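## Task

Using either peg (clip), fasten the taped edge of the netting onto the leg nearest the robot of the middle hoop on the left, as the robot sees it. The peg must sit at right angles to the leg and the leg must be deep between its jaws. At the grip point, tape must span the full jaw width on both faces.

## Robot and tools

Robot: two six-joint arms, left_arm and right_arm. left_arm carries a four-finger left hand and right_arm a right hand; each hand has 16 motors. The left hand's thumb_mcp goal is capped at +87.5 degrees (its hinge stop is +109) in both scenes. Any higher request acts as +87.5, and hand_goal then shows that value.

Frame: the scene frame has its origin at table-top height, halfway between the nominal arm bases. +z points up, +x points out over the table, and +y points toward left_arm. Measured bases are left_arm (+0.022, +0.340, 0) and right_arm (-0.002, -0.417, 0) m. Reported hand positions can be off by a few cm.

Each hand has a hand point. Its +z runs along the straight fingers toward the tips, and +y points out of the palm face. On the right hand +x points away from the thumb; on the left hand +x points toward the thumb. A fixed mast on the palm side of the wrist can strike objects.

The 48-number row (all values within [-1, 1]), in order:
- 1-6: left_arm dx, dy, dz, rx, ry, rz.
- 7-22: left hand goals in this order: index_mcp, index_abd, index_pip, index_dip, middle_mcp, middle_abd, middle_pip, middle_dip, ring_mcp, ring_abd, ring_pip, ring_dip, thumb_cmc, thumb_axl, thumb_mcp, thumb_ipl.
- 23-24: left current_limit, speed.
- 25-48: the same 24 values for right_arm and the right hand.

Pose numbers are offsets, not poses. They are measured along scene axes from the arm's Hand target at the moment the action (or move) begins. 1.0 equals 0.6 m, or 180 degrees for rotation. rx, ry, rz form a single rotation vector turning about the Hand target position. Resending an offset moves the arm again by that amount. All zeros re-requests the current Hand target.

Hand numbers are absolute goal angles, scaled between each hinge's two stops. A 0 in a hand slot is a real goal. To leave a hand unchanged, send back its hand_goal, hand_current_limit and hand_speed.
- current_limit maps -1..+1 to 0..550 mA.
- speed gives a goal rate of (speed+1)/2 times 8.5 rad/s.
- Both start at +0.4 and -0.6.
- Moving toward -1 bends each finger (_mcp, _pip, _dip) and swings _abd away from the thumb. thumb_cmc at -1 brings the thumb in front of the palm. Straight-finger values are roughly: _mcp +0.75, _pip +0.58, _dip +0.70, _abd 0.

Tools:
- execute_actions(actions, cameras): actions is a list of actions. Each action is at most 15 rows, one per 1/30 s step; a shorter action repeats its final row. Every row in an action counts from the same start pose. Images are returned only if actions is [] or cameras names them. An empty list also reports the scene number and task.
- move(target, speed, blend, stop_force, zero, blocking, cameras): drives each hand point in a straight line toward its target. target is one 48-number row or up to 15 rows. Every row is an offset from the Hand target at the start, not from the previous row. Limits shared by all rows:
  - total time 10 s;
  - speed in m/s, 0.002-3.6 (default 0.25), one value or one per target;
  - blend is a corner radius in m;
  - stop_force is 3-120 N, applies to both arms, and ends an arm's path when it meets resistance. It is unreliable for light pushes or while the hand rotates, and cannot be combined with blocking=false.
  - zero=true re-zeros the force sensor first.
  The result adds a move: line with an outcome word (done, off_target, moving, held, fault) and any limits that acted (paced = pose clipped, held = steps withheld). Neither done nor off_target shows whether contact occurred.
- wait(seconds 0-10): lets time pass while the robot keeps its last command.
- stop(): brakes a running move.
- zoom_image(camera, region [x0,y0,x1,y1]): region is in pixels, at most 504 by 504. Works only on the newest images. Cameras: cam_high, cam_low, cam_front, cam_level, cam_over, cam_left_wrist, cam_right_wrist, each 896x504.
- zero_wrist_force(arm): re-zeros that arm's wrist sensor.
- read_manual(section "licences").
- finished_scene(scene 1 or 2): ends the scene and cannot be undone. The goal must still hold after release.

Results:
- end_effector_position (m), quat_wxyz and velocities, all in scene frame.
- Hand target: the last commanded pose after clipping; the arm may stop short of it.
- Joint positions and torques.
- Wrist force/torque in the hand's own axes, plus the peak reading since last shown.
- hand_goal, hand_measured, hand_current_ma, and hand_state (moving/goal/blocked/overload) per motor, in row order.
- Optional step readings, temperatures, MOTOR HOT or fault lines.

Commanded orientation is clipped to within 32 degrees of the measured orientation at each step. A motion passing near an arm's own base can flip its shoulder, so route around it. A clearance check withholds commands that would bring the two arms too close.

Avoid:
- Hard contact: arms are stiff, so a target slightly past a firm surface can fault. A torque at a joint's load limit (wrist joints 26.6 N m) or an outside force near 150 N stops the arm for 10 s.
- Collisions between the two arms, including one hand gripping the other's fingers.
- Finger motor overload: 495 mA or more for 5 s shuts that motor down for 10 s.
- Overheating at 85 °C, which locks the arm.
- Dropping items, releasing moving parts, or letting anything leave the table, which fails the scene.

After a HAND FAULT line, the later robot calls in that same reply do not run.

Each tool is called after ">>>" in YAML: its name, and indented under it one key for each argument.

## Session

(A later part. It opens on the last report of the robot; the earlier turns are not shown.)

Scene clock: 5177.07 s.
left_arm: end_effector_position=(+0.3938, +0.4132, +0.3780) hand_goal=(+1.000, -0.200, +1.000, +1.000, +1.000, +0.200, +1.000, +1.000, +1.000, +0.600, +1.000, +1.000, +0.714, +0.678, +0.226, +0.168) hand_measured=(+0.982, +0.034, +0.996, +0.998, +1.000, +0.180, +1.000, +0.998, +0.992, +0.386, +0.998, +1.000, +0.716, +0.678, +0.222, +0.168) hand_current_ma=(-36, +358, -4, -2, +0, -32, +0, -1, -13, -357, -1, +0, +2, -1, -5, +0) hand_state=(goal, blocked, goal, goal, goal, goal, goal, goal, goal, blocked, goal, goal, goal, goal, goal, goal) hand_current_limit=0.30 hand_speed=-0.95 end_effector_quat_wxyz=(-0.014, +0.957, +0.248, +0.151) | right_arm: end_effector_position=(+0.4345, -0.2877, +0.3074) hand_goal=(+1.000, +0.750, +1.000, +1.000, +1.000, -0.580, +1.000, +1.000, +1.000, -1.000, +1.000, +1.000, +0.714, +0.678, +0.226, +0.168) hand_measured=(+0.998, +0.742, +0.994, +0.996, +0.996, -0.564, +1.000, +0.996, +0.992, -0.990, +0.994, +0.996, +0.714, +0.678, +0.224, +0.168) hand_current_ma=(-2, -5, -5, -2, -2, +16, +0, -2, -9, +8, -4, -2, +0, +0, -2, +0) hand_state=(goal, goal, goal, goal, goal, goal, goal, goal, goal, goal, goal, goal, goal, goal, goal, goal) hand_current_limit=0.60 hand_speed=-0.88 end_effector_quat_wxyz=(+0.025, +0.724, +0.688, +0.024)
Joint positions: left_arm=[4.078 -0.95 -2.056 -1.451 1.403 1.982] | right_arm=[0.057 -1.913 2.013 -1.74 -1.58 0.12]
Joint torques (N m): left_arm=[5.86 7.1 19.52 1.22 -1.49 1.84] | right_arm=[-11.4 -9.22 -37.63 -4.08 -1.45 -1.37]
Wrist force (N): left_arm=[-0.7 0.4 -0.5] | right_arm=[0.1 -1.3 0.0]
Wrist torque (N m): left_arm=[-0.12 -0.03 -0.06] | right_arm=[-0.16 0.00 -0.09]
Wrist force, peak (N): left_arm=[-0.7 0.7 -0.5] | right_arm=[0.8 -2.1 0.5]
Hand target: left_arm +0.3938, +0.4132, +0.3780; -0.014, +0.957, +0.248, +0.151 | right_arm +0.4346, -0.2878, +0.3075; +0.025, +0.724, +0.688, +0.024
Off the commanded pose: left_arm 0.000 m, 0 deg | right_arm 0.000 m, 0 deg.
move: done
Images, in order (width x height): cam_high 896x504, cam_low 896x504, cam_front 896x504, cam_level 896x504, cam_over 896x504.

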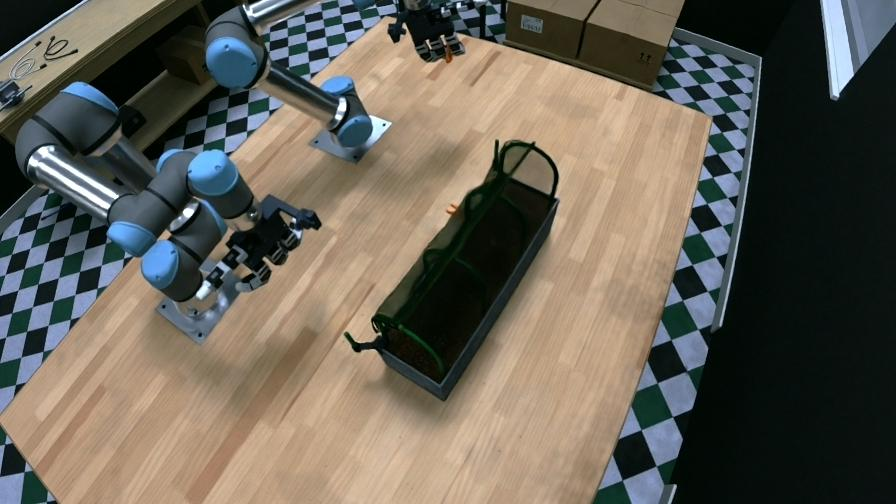

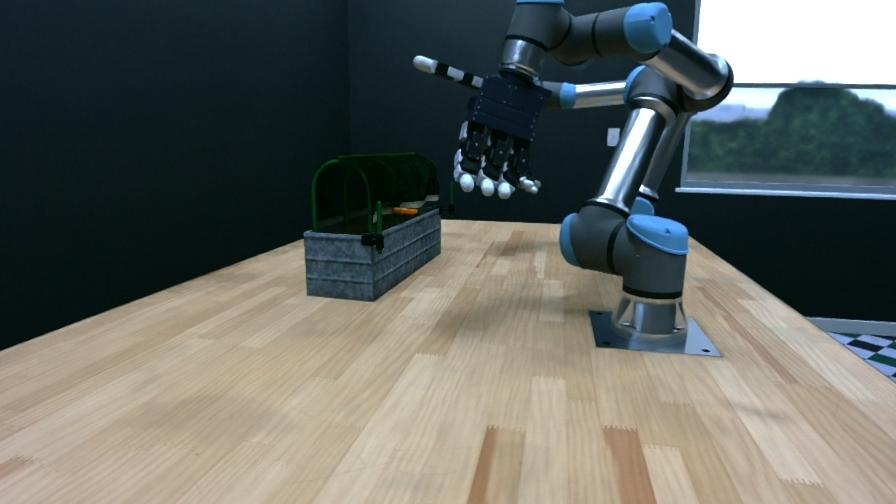

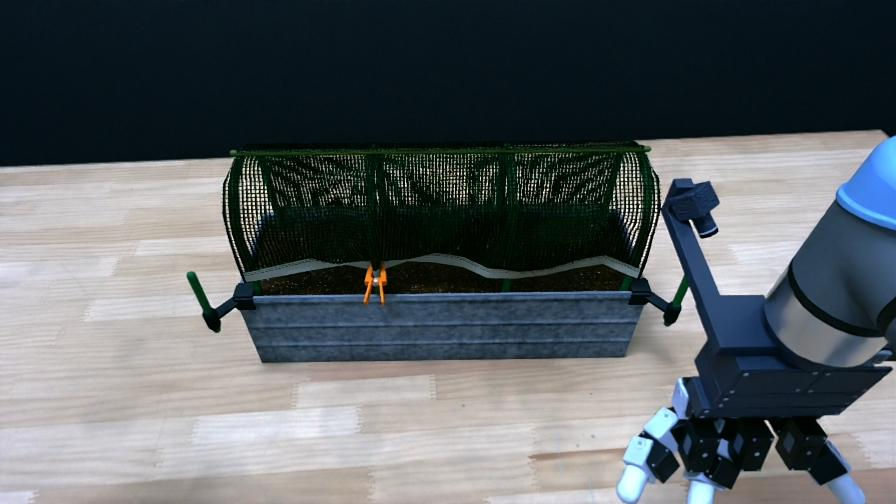

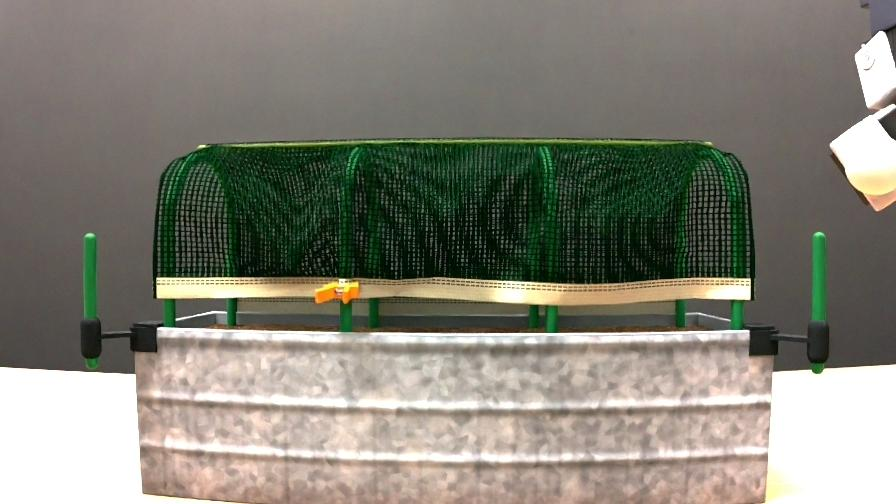

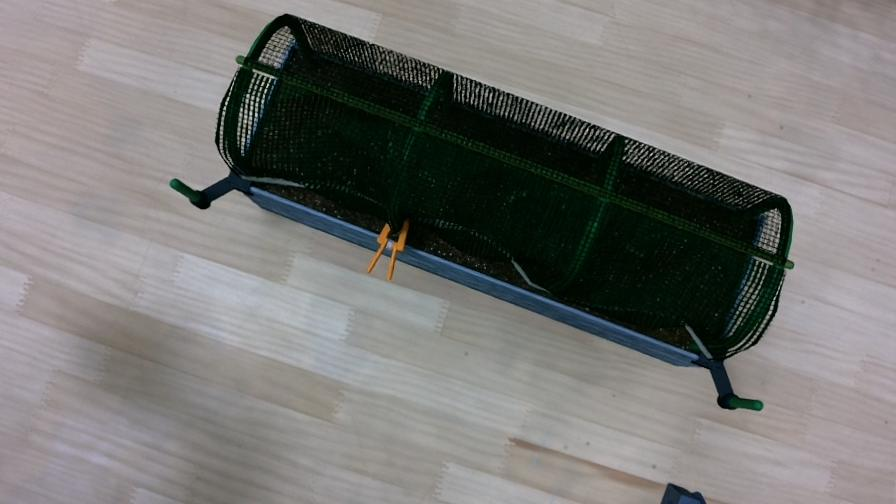

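>>> move:
  target:
    - [0,0,0,0,0,0,1,-0.2,1,1,1,0.2,1,1,1,0.6,1,1,0.714,0.678,0.226,0.168,0.3,-0.95,0.109,0.6228,-0.05,0,0,0,1,0.75,1,1,1,-0.58,1,1,1,-1,1,1,0.714,0.678,0.226,0.168,0.6,-0.88]
    - [0,0,0,0,0,0,1,-0.2,1,1,1,0.2,1,1,1,0.6,1,1,0.714,0.678,0.226,0.168,0.3,-0.95,0.2417,0.6228,-0.1,0,0,0,1,0.75,1,1,1,-0.58,1,1,1,-1,1,1,0.714,0.678,0.226,0.168,0.6,-0.88]
  speed: [0.18, 0.1]
  blend: [0.03, 0]
  cameras: ["cam_level","cam_over"]

>>> move:
  target: [0,0,0,0,0,0,1,-0.2,1,1,1,0.2,1,1,1,0.6,1,1,0.714,0.678,0.226,0.168,0.3,-0.95,0.1898,-0.0093,0,0,0,0,1,0.75,1,1,1,-0.58,1,1,1,-1,1,1,0.714,0.678,0.226,0.168,0.6,-0.88]
  speed: 0.05
  stop_force: 5
  cameras: ["cam_level","cam_over","cam_right_wrist"]

>>> zoom_image:
  camera: "cam_level"
  region: [260, 220, 420, 340]

Scene clock: 5290.57 s.
left_arm: end_effector_position=(+0.3938, +0.4132, +0.3780) hand_goal=(+1.000, -0.200, +1.000, +1.000, +1.000, +0.200, +1.000, +1.000, +1.000, +0.600, +1.000, +1.000, +0.714, +0.678, +0.226, +0.168) hand_measured=(+0.982, +0.034, +0.996, +0.998, +1.000, +0.180, +1.000, +0.998, +0.992, +0.386, +0.998, +1.000, +0.716, +0.678, +0.222, +0.168) hand_current_ma=(-36, +358, -4, -2, +0, -32, +0, -1, -13, -357, -1, +0, +2, -1, -5, +0) hand_state=(goal, blocked, goal, goal, goal, goal, goal, goal, goal, blocked, goal, goal, goal, goal, goal, goal) hand_current_limit=0.30 hand_speed=-0.95 end_effector_quat_wxyz=(-0.014, +0.957, +0.248, +0.151) | right_arm: end_effector_position=(+0.5797, +0.0859, +0.2475) hand_goal=(+1.000, +0.750, +1.000, +1.000, +1.000, -0.580, +1.000, +1.000, +1.000, -1.000, +1.000, +1.000, +0.714, +0.678, +0.226, +0.168) hand_measured=(+0.996, +0.742, +0.994, +0.996, +0.996, -0.564, +1.000, +0.996, +0.992, -0.990, +0.994, +0.996, +0.714, +0.678, +0.224, +0.168) hand_current_ma=(-2, -5, -5, -2, -2, +16, +0, -2, -9, +8, -4, -2, +0, +0, -2, +0) hand_state=(goal, goal, goal, goal, goal, goal, goal, goal, goal, goal, goal, goal, goal, goal, goal, goal) hand_current_limit=0.60 hand_speed=-0.88 end_effector_quat_wxyz=(+0.025, +0.724, +0.688, +0.024)
Joint positions: left_arm=[4.078 -0.95 -2.056 -1.451 1.403 1.982] | right_arm=[0.634 -1.033 1.193 -1.783 -1.616 0.696]
Joint torques (N m): left_arm=[5.85 6.74 19.92 1.38 -1.58 1.75] | right_arm=[9.92 -56.18 -14.13 -0.66 1.35 1.52]
Wrist force (N): left_arm=[-0.6 0.5 -0.5] | right_arm=[0.2 -1.3 -0.3]
Wrist torque (N m): left_arm=[-0.12 -0.04 -0.05] | right_arm=[-0.10 0.00 0.08]
Wrist force, peak (N): left_arm=[-0.8 0.6 -0.6] | right_arm=[-2.0 -1.4 -0.4]
Hand target: left_arm +0.3938, +0.4132, +0.3780; -0.014, +0.957, +0.248, +0.151 | right_arm +0.5796, +0.0859, +0.2475; +0.025, +0.724, +0.688, +0.024
Off the commanded pose: left_arm 0.000 m, 0 deg | right_arm 0.000 m, 0 deg.
move: done
Images, in order (width x height): cam_level 896x504, cam_over 896x504.

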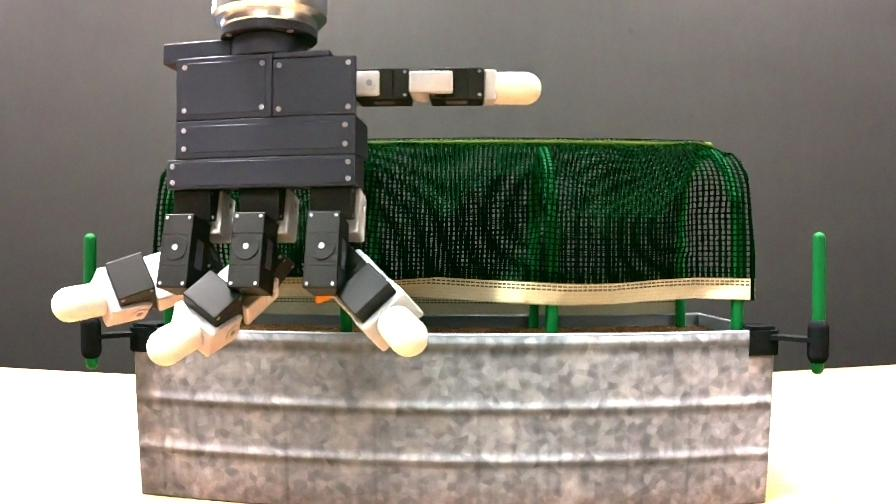

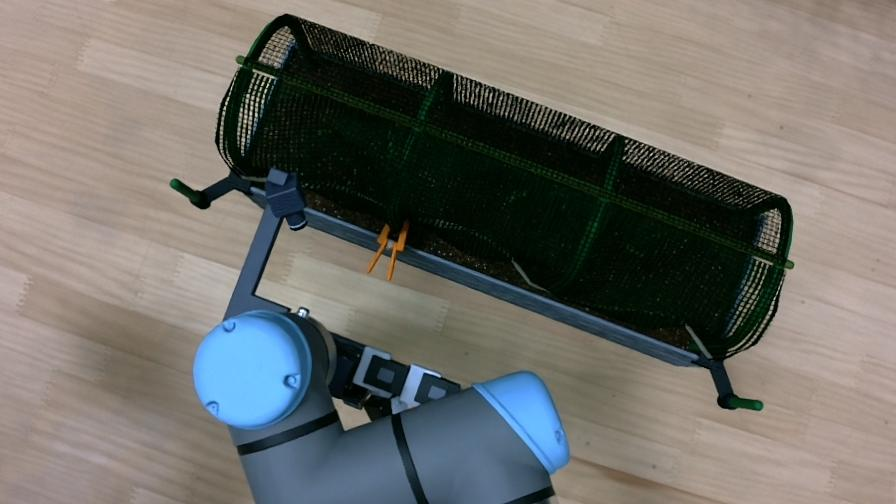

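Scene clock: 5293.93 s.
left_arm: end_effector_position=(+0.3938, +0.4132, +0.3780) hand_goal=(+1.000, -0.200, +1.000, +1.000, +1.000, +0.200, +1.000, +1.000, +1.000, +0.600, +1.000, +1.000, +0.714, +0.678, +0.226, +0.168) hand_measured=(+0.982, +0.034, +0.996, +0.998, +1.000, +0.180, +1.000, +0.998, +0.992, +0.386, +0.998, +1.000, +0.716, +0.678, +0.222, +0.168) hand_current_ma=(-36, +358, -4, -2, +0, -32, +0, -1, -13, -357, -1, +0, +2, -1, -5, +0) hand_state=(goal, blocked, goal, goal, goal, goal, goal, goal, goal, blocked, goal, goal, goal, goal, goal, goal) hand_current_limit=0.30 hand_speed=-0.95 end_effector_quat_wxyz=(-0.014, +0.957, +0.248, +0.151) | right_arm: end_effector_position=(+0.6935, +0.0803, +0.2475) hand_goal=(+1.000, +0.750, +1.000, +1.000, +1.000, -0.580, +1.000, +1.000, +1.000, -1.000, +1.000, +1.000, +0.714, +0.678, +0.226, +0.168) hand_measured=(+0.996, +0.742, +0.994, +0.996, +0.996, -0.564, +1.000, +0.996, +0.992, -0.990, +0.994, +0.996, +0.714, +0.678, +0.224, +0.168) hand_current_ma=(-2, -5, -5, -2, -2, +16, +0, -2, -9, +8, -4, -2, +0, +0, -2, +0) hand_state=(goal, goal, goal, goal, goal, goal, goal, goal, goal, goal, goal, goal, goal, goal, goal, goal) hand_current_limit=0.60 hand_speed=-0.88 end_effector_quat_wxyz=(+0.025, +0.724, +0.688, +0.024)
Joint positions: left_arm=[4.078 -0.95 -2.056 -1.451 1.403 1.982] | right_arm=[0.541 -0.816 0.834 -1.646 -1.611 0.604]
Joint torques (N m): left_arm=[5.53 6.25 19.5 1.37 -1.57 1.73] | right_arm=[10.69 -65.9 -15.96 -4.22 0.35 1.3]
Wrist force (N): left_arm=[-0.7 0.5 -0.4] | right_arm=[0.0 -1.1 0.1]
Wrist torque (N m): left_arm=[-0.12 -0.03 -0.06] | right_arm=[-0.14 0.02 0.10]
Wrist force, peak (N): left_arm=[-0.8 0.7 -0.4] | right_arm=[-0.1 -2.3 0.1]
Hand target: left_arm +0.3938, +0.4132, +0.3780; -0.014, +0.957, +0.248, +0.151 | right_arm +0.6935, +0.0803, +0.2475; +0.025, +0.724, +0.688, +0.024
Off the commanded pose: left_arm 0.000 m, 0 deg | right_arm 0.000 m, 0 deg.
move: done
Images, in order (width x height): cam_level 896x504, cam_over 896x504, cam_right_wrist 896x504.

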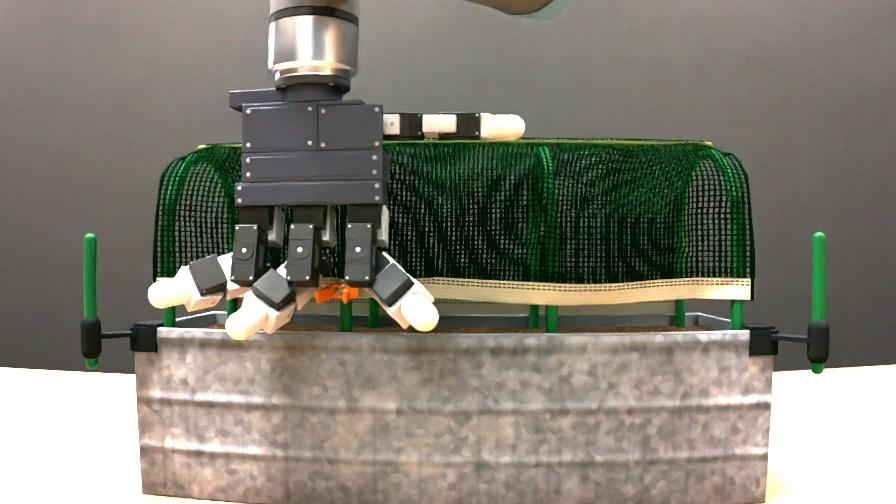

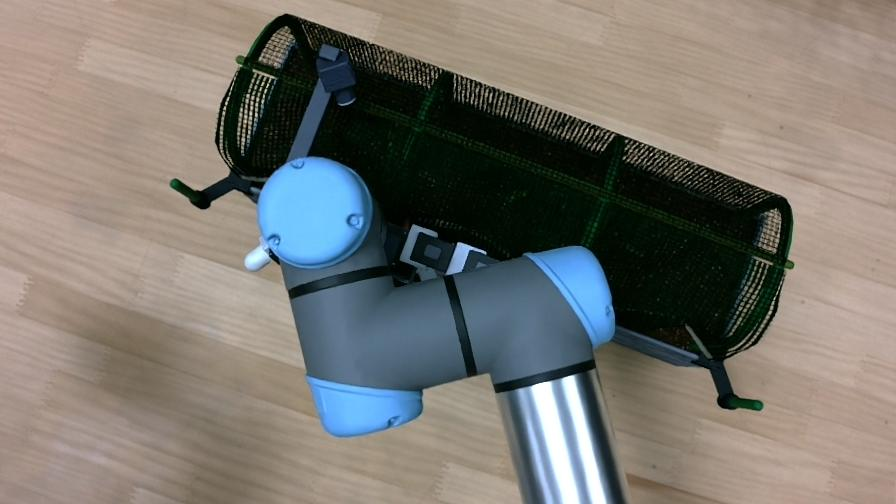

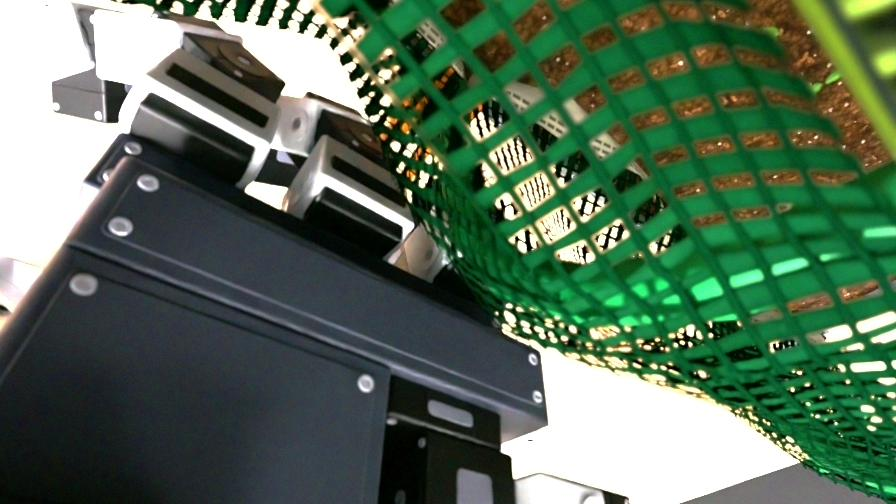

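Scaled by 3.150.

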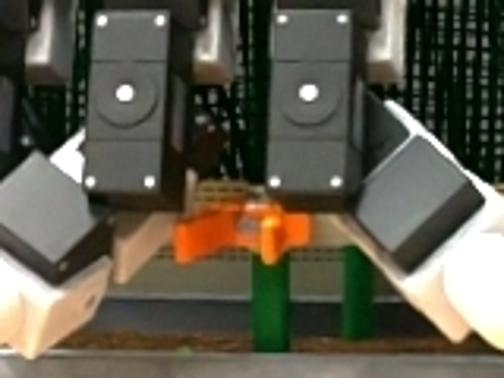

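>>> move:
  target: [0,0,0,0,0,0,1,-0.2,1,1,1,0.2,1,1,1,0.6,1,1,0.714,0.678,0.226,0.168,0.3,-0.95,0,0,0,0,0,0,1,0.2,1,1,1,-0.24,1,1,1,-1,1,1,0.714,0.678,0.226,0.168,-0.2,-0.88]

>>> move:
  target: [0,0,0,0,0,0,1,-0.2,1,1,1,0.2,1,1,1,0.6,1,1,0.714,0.678,0.226,0.168,0.3,-0.95,0,0,0,0,0,0,1,0.1,1,1,1,-0.14,1,1,1,-1,1,1,0.714,0.678,0.226,0.168,-0.2,-0.9]
  cameras: ["cam_level"]

>>> zoom_image:
  camera: "cam_level"
  region: [260, 220, 420, 340]

Scene clock: 5305.43 s.
left_arm: end_effector_position=(+0.3938, +0.4132, +0.3780) hand_goal=(+1.000, -0.200, +1.000, +1.000, +1.000, +0.200, +1.000, +1.000, +1.000, +0.600, +1.000, +1.000, +0.714, +0.678, +0.226, +0.168) hand_measured=(+0.982, +0.034, +0.996, +0.998, +1.000, +0.180, +1.000, +0.998, +0.992, +0.386, +0.998, +1.000, +0.716, +0.678, +0.222, +0.168) hand_current_ma=(-36, +358, -4, -2, +0, -32, +0, -1, -13, -357, -1, +0, +2, -1, -5, +0) hand_state=(goal, blocked, goal, goal, goal, goal, goal, goal, goal, blocked, goal, goal, goal, goal, goal, goal) hand_current_limit=0.30 hand_speed=-0.95 end_effector_quat_wxyz=(-0.014, +0.957, +0.248, +0.151) | right_arm: end_effector_position=(+0.6935, +0.0803, +0.2475) hand_goal=(+1.000, +0.200, +1.000, +1.000, +1.000, -0.240, +1.000, +1.000, +1.000, -1.000, +1.000, +1.000, +0.714, +0.678, +0.226, +0.168) hand_measured=(+0.996, +0.208, +0.994, +0.996, +0.996, -0.246, +1.000, +0.996, +0.992, -0.990, +0.994, +0.996, +0.714, +0.678, +0.224, +0.168) hand_current_ma=(-2, +5, -5, -2, -3, -4, +0, -2, -9, +8, -4, -2, +0, +0, -2, +0) hand_state=(goal, goal, goal, goal, goal, goal, goal, goal, goal, goal, goal, goal, goal, goal, goal, goal) hand_current_limit=-0.20 hand_speed=-0.88 end_effector_quat_wxyz=(+0.025, +0.724, +0.688, +0.024)
Joint positions: left_arm=[4.078 -0.95 -2.056 -1.451 1.403 1.982] | right_arm=[0.541 -0.816 0.834 -1.646 -1.611 0.604]
Joint torques (N m): left_arm=[4.93 6.71 19.4 1.37 -1.53 1.8] | right_arm=[10.04 -66.56 -14.8 -4.11 -1.26 1.2]
Wrist force (N): left_arm=[-0.5 0.5 -0.4] | right_arm=[0.5 -1.5 -0.3]
Wrist torque (N m): left_arm=[-0.12 -0.05 -0.05] | right_arm=[-0.17 0.03 0.13]
Wrist force, peak (N): left_arm=[-0.9 0.7 -0.5] | right_arm=[0.0 -2.0 -0.3]
Hand target: left_arm +0.3938, +0.4132, +0.3780; -0.014, +0.957, +0.248, +0.151 | right_arm +0.6935, +0.0803, +0.2475; +0.025, +0.724, +0.688, +0.024
Off the commanded pose: left_arm 0.000 m, 0 deg | right_arm 0.000 m, 0 deg.
move: done

Scene clock: 5305.93 s.
left_arm: end_effector_position=(+0.3938, +0.4132, +0.3780) hand_goal=(+1.000, -0.200, +1.000, +1.000, +1.000, +0.200, +1.000, +1.000, +1.000, +0.600, +1.000, +1.000, +0.714, +0.678, +0.226, +0.168) hand_measured=(+0.982, +0.034, +0.996, +0.998, +1.000, +0.180, +1.000, +0.998, +0.992, +0.386, +0.998, +1.000, +0.716, +0.678, +0.222, +0.168) hand_current_ma=(-36, +358, -4, -2, +0, -32, +0, -1, -13, -357, -1, +0, +2, -1, -5, +0) hand_state=(goal, blocked, goal, goal, goal, goal, goal, goal, goal, blocked, goal, goal, goal, goal, goal, goal) hand_current_limit=0.30 hand_speed=-0.95 end_effector_quat_wxyz=(-0.014, +0.957, +0.248, +0.151) | right_arm: end_effector_position=(+0.6935, +0.0803, +0.2475) hand_goal=(+1.000, +0.100, +1.000, +1.000, +1.000, -0.140, +1.000, +1.000, +1.000, -1.000, +1.000, +1.000, +0.714, +0.678, +0.226, +0.168) hand_measured=(+1.000, +0.170, +0.994, +0.996, +0.998, -0.212, +1.000, +0.996, +0.992, -0.990, +0.994, +0.996, +0.714, +0.678, +0.224, +0.168) hand_current_ma=(+0, +141, -5, -2, -1, -142, +0, -2, -9, +8, -4, -2, +0, +0, -2, +0) hand_state=(goal, blocked, goal, goal, goal, blocked, goal, goal, goal, goal, goal, goal, goal, goal, goal, goal) hand_current_limit=-0.20 hand_speed=-0.90 end_effector_quat_wxyz=(+0.025, +0.724, +0.688, +0.024)
Joint positions: left_arm=[4.078 -0.95 -2.056 -1.451 1.403 1.982] | right_arm=[0.541 -0.816 0.834 -1.646 -1.611 0.604]
Joint torques (N m): left_arm=[4.94 6.67 19.67 1.29 -1.53 1.88] | right_arm=[10.07 -65.33 -15.57 -4.07 -0.9 1.25]
Wrist force (N): left_arm=[-0.6 0.5 -0.4] | right_arm=[0.2 -3.3 0.0]
Wrist torque (N m): left_arm=[-0.13 -0.03 -0.06] | right_arm=[-0.11 0.03 0.11]
Wrist force, peak (N): left_arm=[-0.7 0.7 -0.6] | right_arm=[0.2 -3.7 0.1]
Hand target: left_arm +0.3938, +0.4132, +0.3780; -0.014, +0.957, +0.248, +0.151 | right_arm +0.6935, +0.0803, +0.2475; +0.025, +0.724, +0.688, +0.024
Off the commanded pose: left_arm 0.000 m, 0 deg | right_arm 0.000 m, 0 deg.
move: done
Images, in order (width x height): cam_level 896x504.

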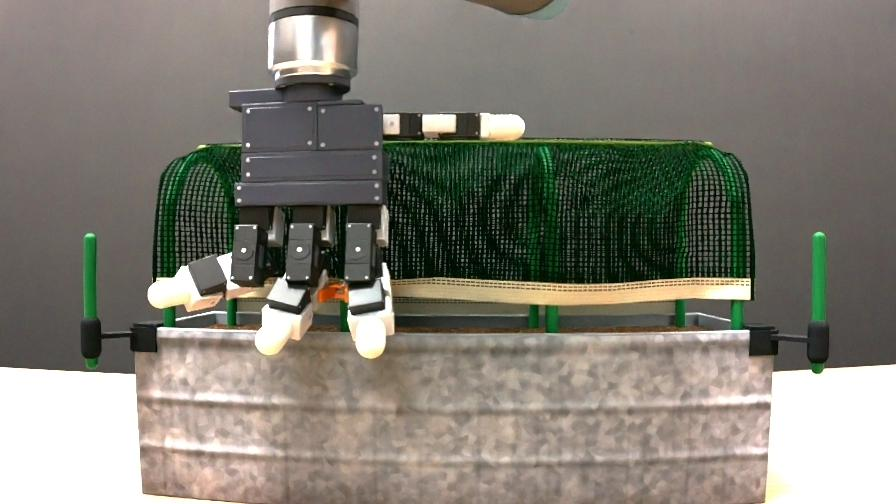

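Scaled by 3.150.

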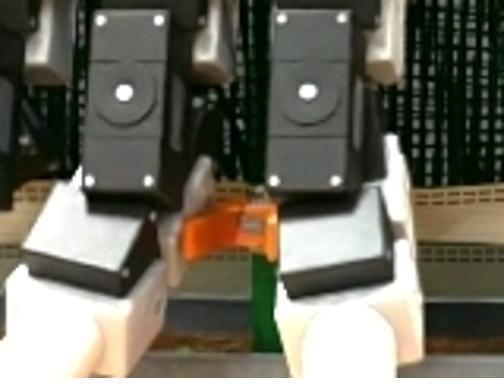

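>>> move:
  target: [0,0,0,0,0,0,1,-0.2,1,1,1,0.2,1,1,1,0.6,1,1,0.714,0.678,0.226,0.168,0.3,-0.95,0,0,0,0,0,0,1,-0.2,1,1,1,0.2,1,1,1,-1,1,1,0.714,0.678,0.226,0.168,0.4,-0.93]

>>> move:
  target: [0,0,0,0,0,0,1,-0.2,1,1,1,0.2,1,1,1,0.6,1,1,0.714,0.678,0.226,0.168,0.3,-0.95,0,0,0,0,0,0,1,-0.2,1,1,1,0.2,1,1,1,-1,1,1,0.714,0.678,0.226,0.168,0.6,-0.93]
  cameras: ["cam_level"]

>>> zoom_image:
  camera: "cam_level"
  region: [260, 220, 420, 340]

Scene clock: 5325.20 s.
left_arm: end_effector_position=(+0.3938, +0.4132, +0.3780) hand_goal=(+1.000, -0.200, +1.000, +1.000, +1.000, +0.200, +1.000, +1.000, +1.000, +0.600, +1.000, +1.000, +0.714, +0.678, +0.226, +0.168) hand_measured=(+0.982, +0.034, +0.996, +0.998, +1.000, +0.180, +1.000, +0.998, +0.992, +0.386, +0.998, +1.000, +0.716, +0.678, +0.222, +0.168) hand_current_ma=(-36, +358, -4, -2, +0, -32, +0, -1, -13, -357, -1, +0, +2, -1, -5, +0) hand_state=(goal, blocked, goal, goal, goal, goal, goal, goal, goal, blocked, goal, goal, goal, goal, goal, goal) hand_current_limit=0.30 hand_speed=-0.95 end_effector_quat_wxyz=(-0.014, +0.957, +0.248, +0.151) | right_arm: end_effector_position=(+0.6935, +0.0803, +0.2475) hand_goal=(+1.000, -0.200, +1.000, +1.000, +1.000, +0.200, +1.000, +1.000, +1.000, -1.000, +1.000, +1.000, +0.714, +0.678, +0.226, +0.168) hand_measured=(+1.000, +0.104, +0.994, +0.996, +1.000, -0.106, +1.000, +0.996, +0.992, -0.990, +0.994, +0.996, +0.714, +0.678, +0.224, +0.168) hand_current_ma=(+0, +385, -5, -2, +0, -384, +0, -2, -9, +8, -4, -2, +0, +0, -2, +0) hand_state=(goal, blocked, goal, goal, goal, blocked, goal, goal, goal, goal, goal, goal, goal, goal, goal, goal) hand_current_limit=0.40 hand_speed=-0.93 end_effector_quat_wxyz=(+0.025, +0.724, +0.688, +0.024)
Joint positions: left_arm=[4.078 -0.95 -2.056 -1.451 1.403 1.982] | right_arm=[0.541 -0.816 0.834 -1.646 -1.611 0.604]
Joint torques (N m): left_arm=[3.96 6.06 20.17 1.27 -1.49 1.73] | right_arm=[3.88 -64.74 -22.2 -3.93 -1.46 0.9]
Wrist force (N): left_arm=[-0.7 0.5 -0.4] | right_arm=[1.0 -3.9 0.1]
Wrist torque (N m): left_arm=[-0.13 -0.02 -0.07] | right_arm=[-0.11 0.08 0.13]
Wrist force, peak (N): left_arm=[-0.7 0.8 -0.4] | right_arm=[0.4 -5.0 0.1]
Hand target: left_arm +0.3938, +0.4132, +0.3780; -0.014, +0.957, +0.248, +0.151 | right_arm +0.6935, +0.0803, +0.2475; +0.025, +0.724, +0.688, +0.024
Off the commanded pose: left_arm 0.000 m, 0 deg | right_arm 0.000 m, 0 deg.
move: done

Scene clock: 5325.70 s.
left_arm: end_effector_position=(+0.3938, +0.4132, +0.3780) hand_goal=(+1.000, -0.200, +1.000, +1.000, +1.000, +0.200, +1.000, +1.000, +1.000, +0.600, +1.000, +1.000, +0.714, +0.678, +0.226, +0.168) hand_measured=(+0.982, +0.034, +0.996, +0.998, +1.000, +0.180, +1.000, +0.998, +0.992, +0.386, +0.998, +1.000, +0.716, +0.678, +0.222, +0.168) hand_current_ma=(-36, +358, -4, -2, +0, -32, +0, -1, -13, -357, -1, +0, +2, -1, -5, +0) hand_state=(goal, blocked, goal, goal, goal, goal, goal, goal, goal, blocked, goal, goal, goal, goal, goal, goal) hand_current_limit=0.30 hand_speed=-0.95 end_effector_quat_wxyz=(-0.014, +0.957, +0.248, +0.151) | right_arm: end_effector_position=(+0.6935, +0.0803, +0.2475) hand_goal=(+1.000, -0.200, +1.000, +1.000, +1.000, +0.200, +1.000, +1.000, +1.000, -1.000, +1.000, +1.000, +0.714, +0.678, +0.226, +0.168) hand_measured=(+1.000, +0.074, +0.994, +0.996, +0.998, -0.066, +1.000, +0.996, +0.992, -0.990, +0.994, +0.996, +0.714, +0.678, +0.224, +0.168) hand_current_ma=(+0, +440, -5, -2, +0, -440, +0, -2, -9, +8, -4, -2, +0, +0, -2, +0) hand_state=(goal, blocked, goal, goal, goal, blocked, goal, goal, goal, goal, goal, goal, goal, goal, goal, goal) hand_current_limit=0.60 hand_speed=-0.93 end_effector_quat_wxyz=(+0.025, +0.724, +0.688, +0.024)
Joint positions: left_arm=[4.078 -0.95 -2.056 -1.451 1.403 1.982] | right_arm=[0.541 -0.816 0.834 -1.646 -1.611 0.604]
Joint torques (N m): left_arm=[4.35 6.4 19.87 1.37 -1.6 1.73] | right_arm=[2.48 -65.18 -22.68 -3.83 -1.45 0.94]
Wrist force (N): left_arm=[-0.4 0.7 -0.5] | right_arm=[1.0 -3.4 0.3]
Wrist torque (N m): left_arm=[-0.09 -0.06 -0.05] | right_arm=[-0.12 0.09 0.13]
Wrist force, peak (N): left_arm=[-0.6 0.7 -0.4] | right_arm=[0.9 -4.1 0.3]
Hand target: left_arm +0.3938, +0.4132, +0.3780; -0.014, +0.957, +0.248, +0.151 | right_arm +0.6935, +0.0803, +0.2475; +0.025, +0.724, +0.688, +0.024
Off the commanded pose: left_arm 0.000 m, 0 deg | right_arm 0.000 m, 0 deg.
move: done
Images, in order (width x height): cam_level 896x504.

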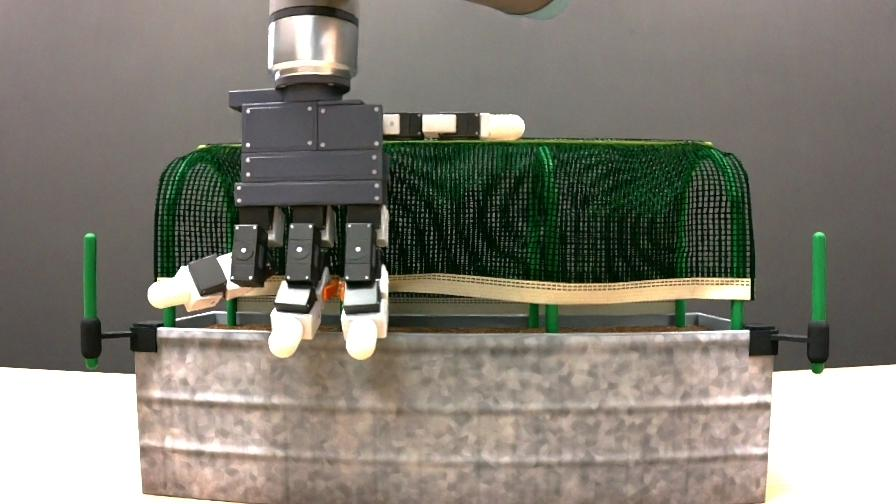

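Scaled by 3.150.

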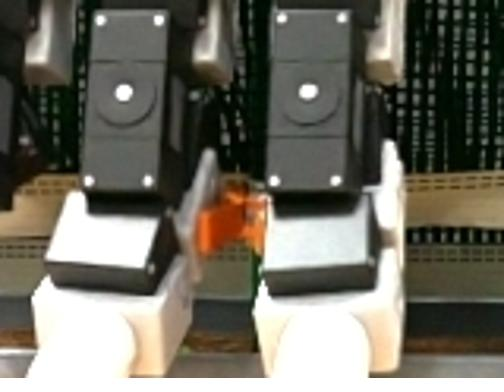

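>>> move:
  target: [0,0,0,0,0,0,1,-0.2,1,1,1,0.2,1,1,1,0.6,1,1,0.714,0.678,0.226,0.168,0.3,-0.95,0,0,0,0,0,0,1,-0.2,1,1,1,0.2,1,1,1,-1,1,1,0.714,0.678,0.226,0.168,0.75,-0.93]

>>> move:
  target: [0,0,0,0,0,0,1,-0.2,1,1,1,0.2,1,1,1,0.6,1,1,0.714,0.678,0.226,0.168,0.3,-0.95,0,0,0.0078,0,0,0,1,-0.2,1,1,1,0.2,1,1,1,-1,1,1,0.714,0.678,0.226,0.168,0.75,-0.93]
  speed: 0.015
  cameras: ["cam_level"]

>>> zoom_image:
  camera: "cam_level"
  region: [260, 220, 420, 340]

Scene clock: 5340.33 s.
left_arm: end_effector_position=(+0.3938, +0.4132, +0.3780) hand_goal=(+1.000, -0.200, +1.000, +1.000, +1.000, +0.200, +1.000, +1.000, +1.000, +0.600, +1.000, +1.000, +0.714, +0.678, +0.226, +0.168) hand_measured=(+0.982, +0.034, +0.996, +0.998, +1.000, +0.180, +1.000, +0.998, +0.992, +0.386, +0.998, +1.000, +0.716, +0.678, +0.222, +0.168) hand_current_ma=(-36, +358, -4, -2, +0, -32, +0, -1, -13, -357, -1, +0, +2, -1, -5, +0) hand_state=(goal, blocked, goal, goal, goal, goal, goal, goal, goal, blocked, goal, goal, goal, goal, goal, goal) hand_current_limit=0.30 hand_speed=-0.95 end_effector_quat_wxyz=(-0.014, +0.957, +0.248, +0.151) | right_arm: end_effector_position=(+0.6935, +0.0803, +0.2475) hand_goal=(+1.000, -0.200, +1.000, +1.000, +1.000, +0.200, +1.000, +1.000, +1.000, -1.000, +1.000, +1.000, +0.714, +0.678, +0.226, +0.168) hand_measured=(+1.000, +0.056, +0.994, +0.996, +0.998, -0.054, +1.000, +0.996, +0.992, -0.990, +0.994, +0.996, +0.714, +0.678, +0.224, +0.168) hand_current_ma=(+0, +481, -5, -2, -2, -481, +0, -2, -9, +8, -4, -2, +0, +0, -2, +0) hand_state=(goal, blocked, goal, goal, goal, blocked, goal, goal, goal, goal, goal, goal, goal, goal, goal, goal) hand_current_limit=0.75 hand_speed=-0.93 end_effector_quat_wxyz=(+0.025, +0.724, +0.688, +0.024)
Joint positions: left_arm=[4.078 -0.95 -2.056 -1.451 1.403 1.982] | right_arm=[0.541 -0.816 0.834 -1.646 -1.611 0.604]
Joint torques (N m): left_arm=[4.05 6.01 20.41 1.25 -1.56 1.71] | right_arm=[-1.14 -64.77 -26.59 -3.75 -1.31 0.75]
Wrist force (N): left_arm=[-0.5 0.4 -0.2] | right_arm=[0.9 -3.6 0.3]
Wrist torque (N m): left_arm=[-0.15 -0.04 -0.05] | right_arm=[-0.16 0.07 0.12]
Wrist force, peak (N): left_arm=[-0.8 0.8 -0.2] | right_arm=[1.2 -4.0 0.3]
Hand target: left_arm +0.3938, +0.4132, +0.3780; -0.014, +0.957, +0.248, +0.151 | right_arm +0.6935, +0.0803, +0.2475; +0.025, +0.724, +0.688, +0.024
Off the commanded pose: left_arm 0.000 m, 0 deg | right_arm 0.000 m, 0 deg.
move: done

Scene clock: 5341.03 s.
left_arm: end_effector_position=(+0.3938, +0.4132, +0.3780) hand_goal=(+1.000, -0.200, +1.000, +1.000, +1.000, +0.200, +1.000, +1.000, +1.000, +0.600, +1.000, +1.000, +0.714, +0.678, +0.226, +0.168) hand_measured=(+0.982, +0.034, +0.996, +0.998, +1.000, +0.180, +1.000, +0.998, +0.992, +0.386, +0.998, +1.000, +0.716, +0.678, +0.222, +0.168) hand_current_ma=(-36, +358, -4, -2, +0, -32, +0, -1, -13, -357, -1, +0, +2, -1, -5, +0) hand_state=(goal, blocked, goal, goal, goal, goal, goal, goal, goal, blocked, goal, goal, goal, goal, goal, goal) hand_current_limit=0.30 hand_speed=-0.95 end_effector_quat_wxyz=(-0.014, +0.957, +0.248, +0.151) | right_arm: end_effector_position=(+0.6935, +0.0803, +0.2523) hand_goal=(+1.000, -0.200, +1.000, +1.000, +1.000, +0.200, +1.000, +1.000, +1.000, -1.000, +1.000, +1.000, +0.714, +0.678, +0.226, +0.168) hand_measured=(+1.000, +0.054, +0.994, +0.996, +0.996, -0.054, +1.000, +0.996, +0.992, -0.990, +0.994, +0.996, +0.714, +0.678, +0.224, +0.168) hand_current_ma=(+0, +481, -4, -2, -2, -481, +0, -2, -9, +8, -4, -2, +0, +0, -2, +0) hand_state=(goal, blocked, goal, goal, goal, blocked, goal, goal, goal, goal, goal, goal, goal, goal, goal, goal) hand_current_limit=0.75 hand_speed=-0.93 end_effector_quat_wxyz=(+0.025, +0.724, +0.688, +0.024)
Joint positions: left_arm=[4.078 -0.95 -2.056 -1.451 1.403 1.982] | right_arm=[0.541 -0.816 0.822 -1.634 -1.611 0.604]
Joint torques (N m): left_arm=[4.13 5.85 20.29 1.3 -1.66 1.75] | right_arm=[-2.3 -63.25 -26.27 -2.8 -1.25 0.6]
Wrist force (N): left_arm=[-0.4 0.6 -0.3] | right_arm=[0.6 -2.9 0.4]
Wrist torque (N m): left_arm=[-0.12 -0.06 -0.04] | right_arm=[-0.16 0.08 0.10]
Wrist force, peak (N): left_arm=[-0.9 0.6 -0.2] | right_arm=[1.1 -3.4 0.2]
Hand target: left_arm +0.3938, +0.4132, +0.3780; -0.014, +0.957, +0.248, +0.151 | right_arm +0.6935, +0.0803, +0.2522; +0.025, +0.724, +0.688, +0.024
Off the commanded pose: left_arm 0.000 m, 0 deg | right_arm 0.000 m, 0 deg.
move: done
Images, in order (width x height): cam_level 896x504.

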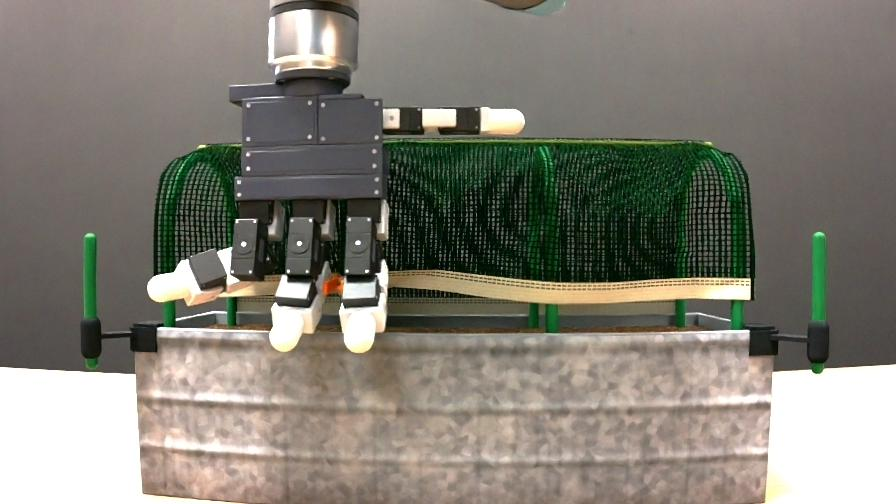

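Scaled by 3.150.

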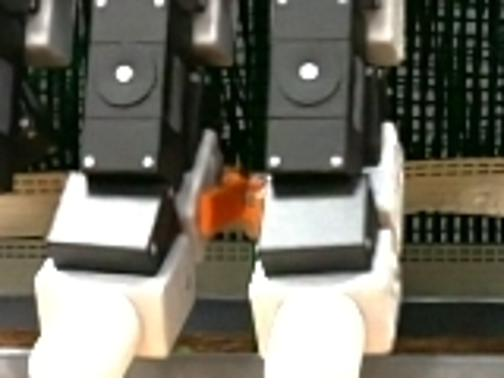

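>>> move:
  target: [0,0,0,0,0,0,1,-0.2,1,1,1,0.2,1,1,1,0.6,1,1,0.714,0.678,0.226,0.168,0.3,-0.95,-0.01,0.0005,0,0,0,0,1,-0.2,1,1,1,0.2,1,1,1,-1,1,1,0.714,0.678,0.226,0.168,0.75,-0.93]
  speed: 0.02
  cameras: ["cam_level"]

>>> zoom_image:
  camera: "cam_level"
  region: [260, 220, 420, 340]

Scene clock: 5367.70 s.
left_arm: end_effector_position=(+0.3938, +0.4132, +0.3780) hand_goal=(+1.000, -0.200, +1.000, +1.000, +1.000, +0.200, +1.000, +1.000, +1.000, +0.600, +1.000, +1.000, +0.714, +0.678, +0.226, +0.168) hand_measured=(+0.982, +0.034, +0.996, +0.998, +1.000, +0.180, +1.000, +0.998, +0.992, +0.386, +0.998, +1.000, +0.716, +0.678, +0.222, +0.168) hand_current_ma=(-36, +358, -4, -2, +0, -32, +0, -1, -13, -357, -1, +0, +2, -1, -5, +0) hand_state=(goal, blocked, goal, goal, goal, goal, goal, goal, goal, blocked, goal, goal, goal, goal, goal, goal) hand_current_limit=0.30 hand_speed=-0.95 end_effector_quat_wxyz=(-0.014, +0.957, +0.248, +0.151) | right_arm: end_effector_position=(+0.6874, +0.0806, +0.2522) hand_goal=(+1.000, -0.200, +1.000, +1.000, +1.000, +0.200, +1.000, +1.000, +1.000, -1.000, +1.000, +1.000, +0.714, +0.678, +0.226, +0.168) hand_measured=(+1.000, +0.052, +0.994, +0.996, +0.994, -0.054, +1.000, +0.996, +0.992, -0.990, +0.994, +0.996, +0.714, +0.678, +0.224, +0.168) hand_current_ma=(+0, +481, -4, -2, -4, -481, +0, -2, -9, +8, -4, -2, +0, +0, -2, +0) hand_state=(goal, blocked, goal, goal, goal, blocked, goal, goal, goal, goal, goal, goal, goal, goal, goal, goal) hand_current_limit=0.75 hand_speed=-0.93 end_effector_quat_wxyz=(+0.025, +0.724, +0.688, +0.024)
Joint positions: left_arm=[4.078 -0.95 -2.056 -1.451 1.403 1.982] | right_arm=[0.546 -0.83 0.847 -1.644 -1.611 0.608]
Joint torques (N m): left_arm=[4.2 5.79 19.81 1.41 -1.68 1.78] | right_arm=[1.67 -46.98 -33.96 -2.23 -1.5 0.35]
Wrist force (N): left_arm=[-0.5 0.5 -0.2] | right_arm=[0.0 -1.4 0.0]
Wrist torque (N m): left_arm=[-0.13 -0.05 -0.05] | right_arm=[-0.15 0.03 -0.12]
Wrist force, peak (N): left_arm=[-0.7 0.8 -0.6] | right_arm=[0.9 -3.4 0.5]
Hand target: left_arm +0.3938, +0.4132, +0.3780; -0.014, +0.957, +0.248, +0.151 | right_arm +0.6875, +0.0806, +0.2522; +0.025, +0.724, +0.688, +0.024
Off the commanded pose: left_arm 0.000 m, 0 deg | right_arm 0.000 m, 0 deg.
move: done
Images, in order (width x height): cam_level 896x504.

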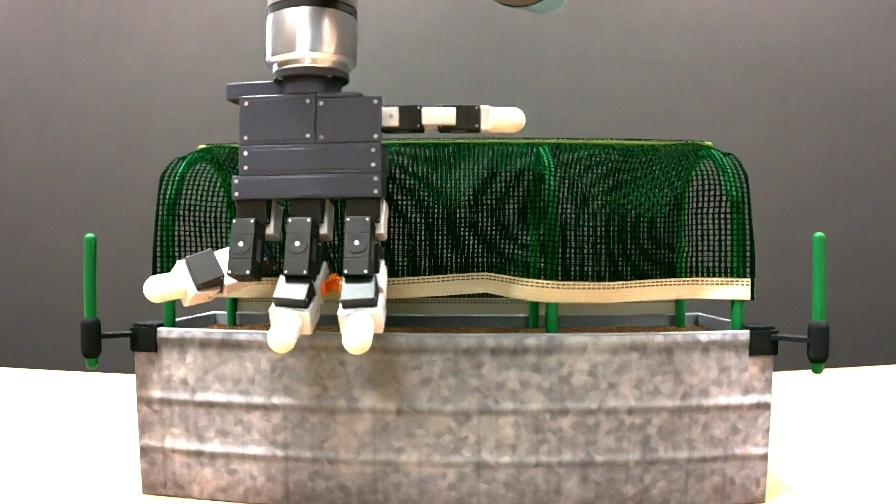

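Scaled by 3.150.

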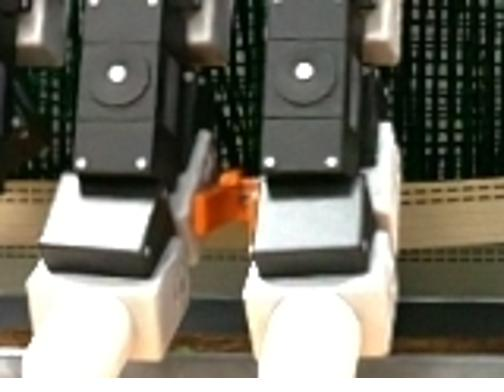

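>>> move:
  target: [0,0,0,0,0,0,1,-0.2,1,1,1,0.2,1,1,1,0.6,1,1,0.714,0.678,0.226,0.168,0.3,-0.95,0.015,-0.0007,0,0,0,0,1,-0.2,1,1,1,0.2,1,1,1,-1,1,1,0.714,0.678,0.226,0.168,0.75,-0.93]
  speed: 0.015
  stop_force: 5
  cameras: ["cam_level"]

>>> zoom_image:
  camera: "cam_level"
  region: [260, 220, 420, 340]

Scene clock: 5383.80 s.
left_arm: end_effector_position=(+0.3938, +0.4132, +0.3780) hand_goal=(+1.000, -0.200, +1.000, +1.000, +1.000, +0.200, +1.000, +1.000, +1.000, +0.600, +1.000, +1.000, +0.714, +0.678, +0.226, +0.168) hand_measured=(+0.982, +0.034, +0.996, +0.998, +1.000, +0.180, +1.000, +0.998, +0.992, +0.386, +0.998, +1.000, +0.716, +0.678, +0.222, +0.168) hand_current_ma=(-36, +358, -4, -2, +0, -32, +0, -1, -13, -357, -1, +0, +2, -1, -5, +0) hand_state=(goal, blocked, goal, goal, goal, goal, goal, goal, goal, blocked, goal, goal, goal, goal, goal, goal) hand_current_limit=0.30 hand_speed=-0.95 end_effector_quat_wxyz=(-0.014, +0.957, +0.248, +0.151) | right_arm: end_effector_position=(+0.6941, +0.0803, +0.2521) hand_goal=(+1.000, -0.200, +1.000, +1.000, +1.000, +0.200, +1.000, +1.000, +1.000, -1.000, +1.000, +1.000, +0.714, +0.678, +0.226, +0.168) hand_measured=(+1.000, +0.052, +0.996, +0.996, +0.998, -0.054, +1.000, +0.996, +0.992, -0.990, +0.994, +0.996, +0.714, +0.678, +0.224, +0.168) hand_current_ma=(+0, +481, -3, -2, -1, -481, +0, -2, -9, +8, -4, -2, +0, +0, -2, +0) hand_state=(goal, blocked, goal, goal, goal, blocked, goal, goal, goal, goal, goal, goal, goal, goal, goal, goal) hand_current_limit=0.75 hand_speed=-0.93 end_effector_quat_wxyz=(+0.025, +0.724, +0.688, +0.024)
Joint positions: left_arm=[4.078 -0.95 -2.056 -1.451 1.403 1.982] | right_arm=[0.541 -0.815 0.82 -1.633 -1.611 0.603]
Joint torques (N m): left_arm=[3.87 5.51 20.2 1.3 -1.57 1.85] | right_arm=[8.71 -65.58 -24.57 -3.97 -1.42 1.37]
Wrist force (N): left_arm=[-0.6 0.5 -0.3] | right_arm=[1.3 -5.0 0.0]
Wrist torque (N m): left_arm=[-0.12 -0.04 -0.06] | right_arm=[-0.08 0.09 0.15]
Wrist force, peak (N): left_arm=[-0.7 0.7 -0.5] | right_arm=[1.6 -6.8 -0.4]
Hand target: left_arm +0.3938, +0.4132, +0.3780; -0.014, +0.957, +0.248, +0.151 | right_arm +0.6941, +0.0803, +0.2521; +0.025, +0.724, +0.688, +0.024 (not the last commanded pose)
Off the commanded pose: left_arm 0.000 m, 0 deg | right_arm 0.002 m, 0 deg.
move: contact (right_arm)
Images, in order (width x height): cam_level 896x504.

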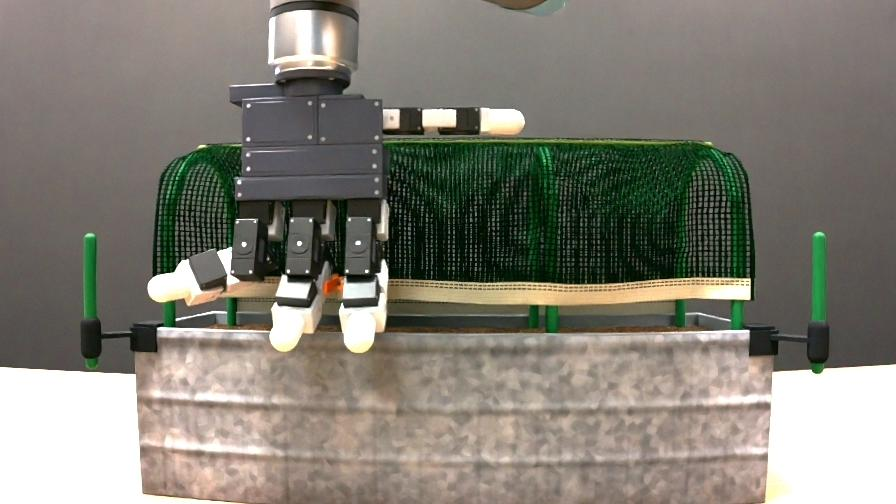

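Scaled by 3.150.

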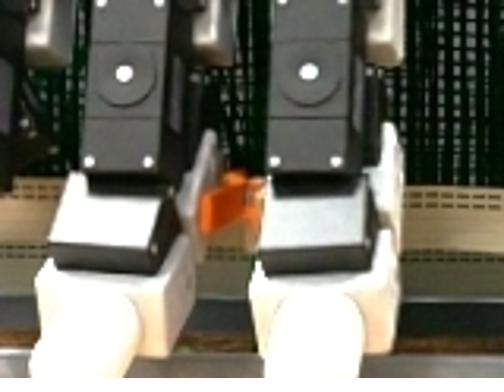

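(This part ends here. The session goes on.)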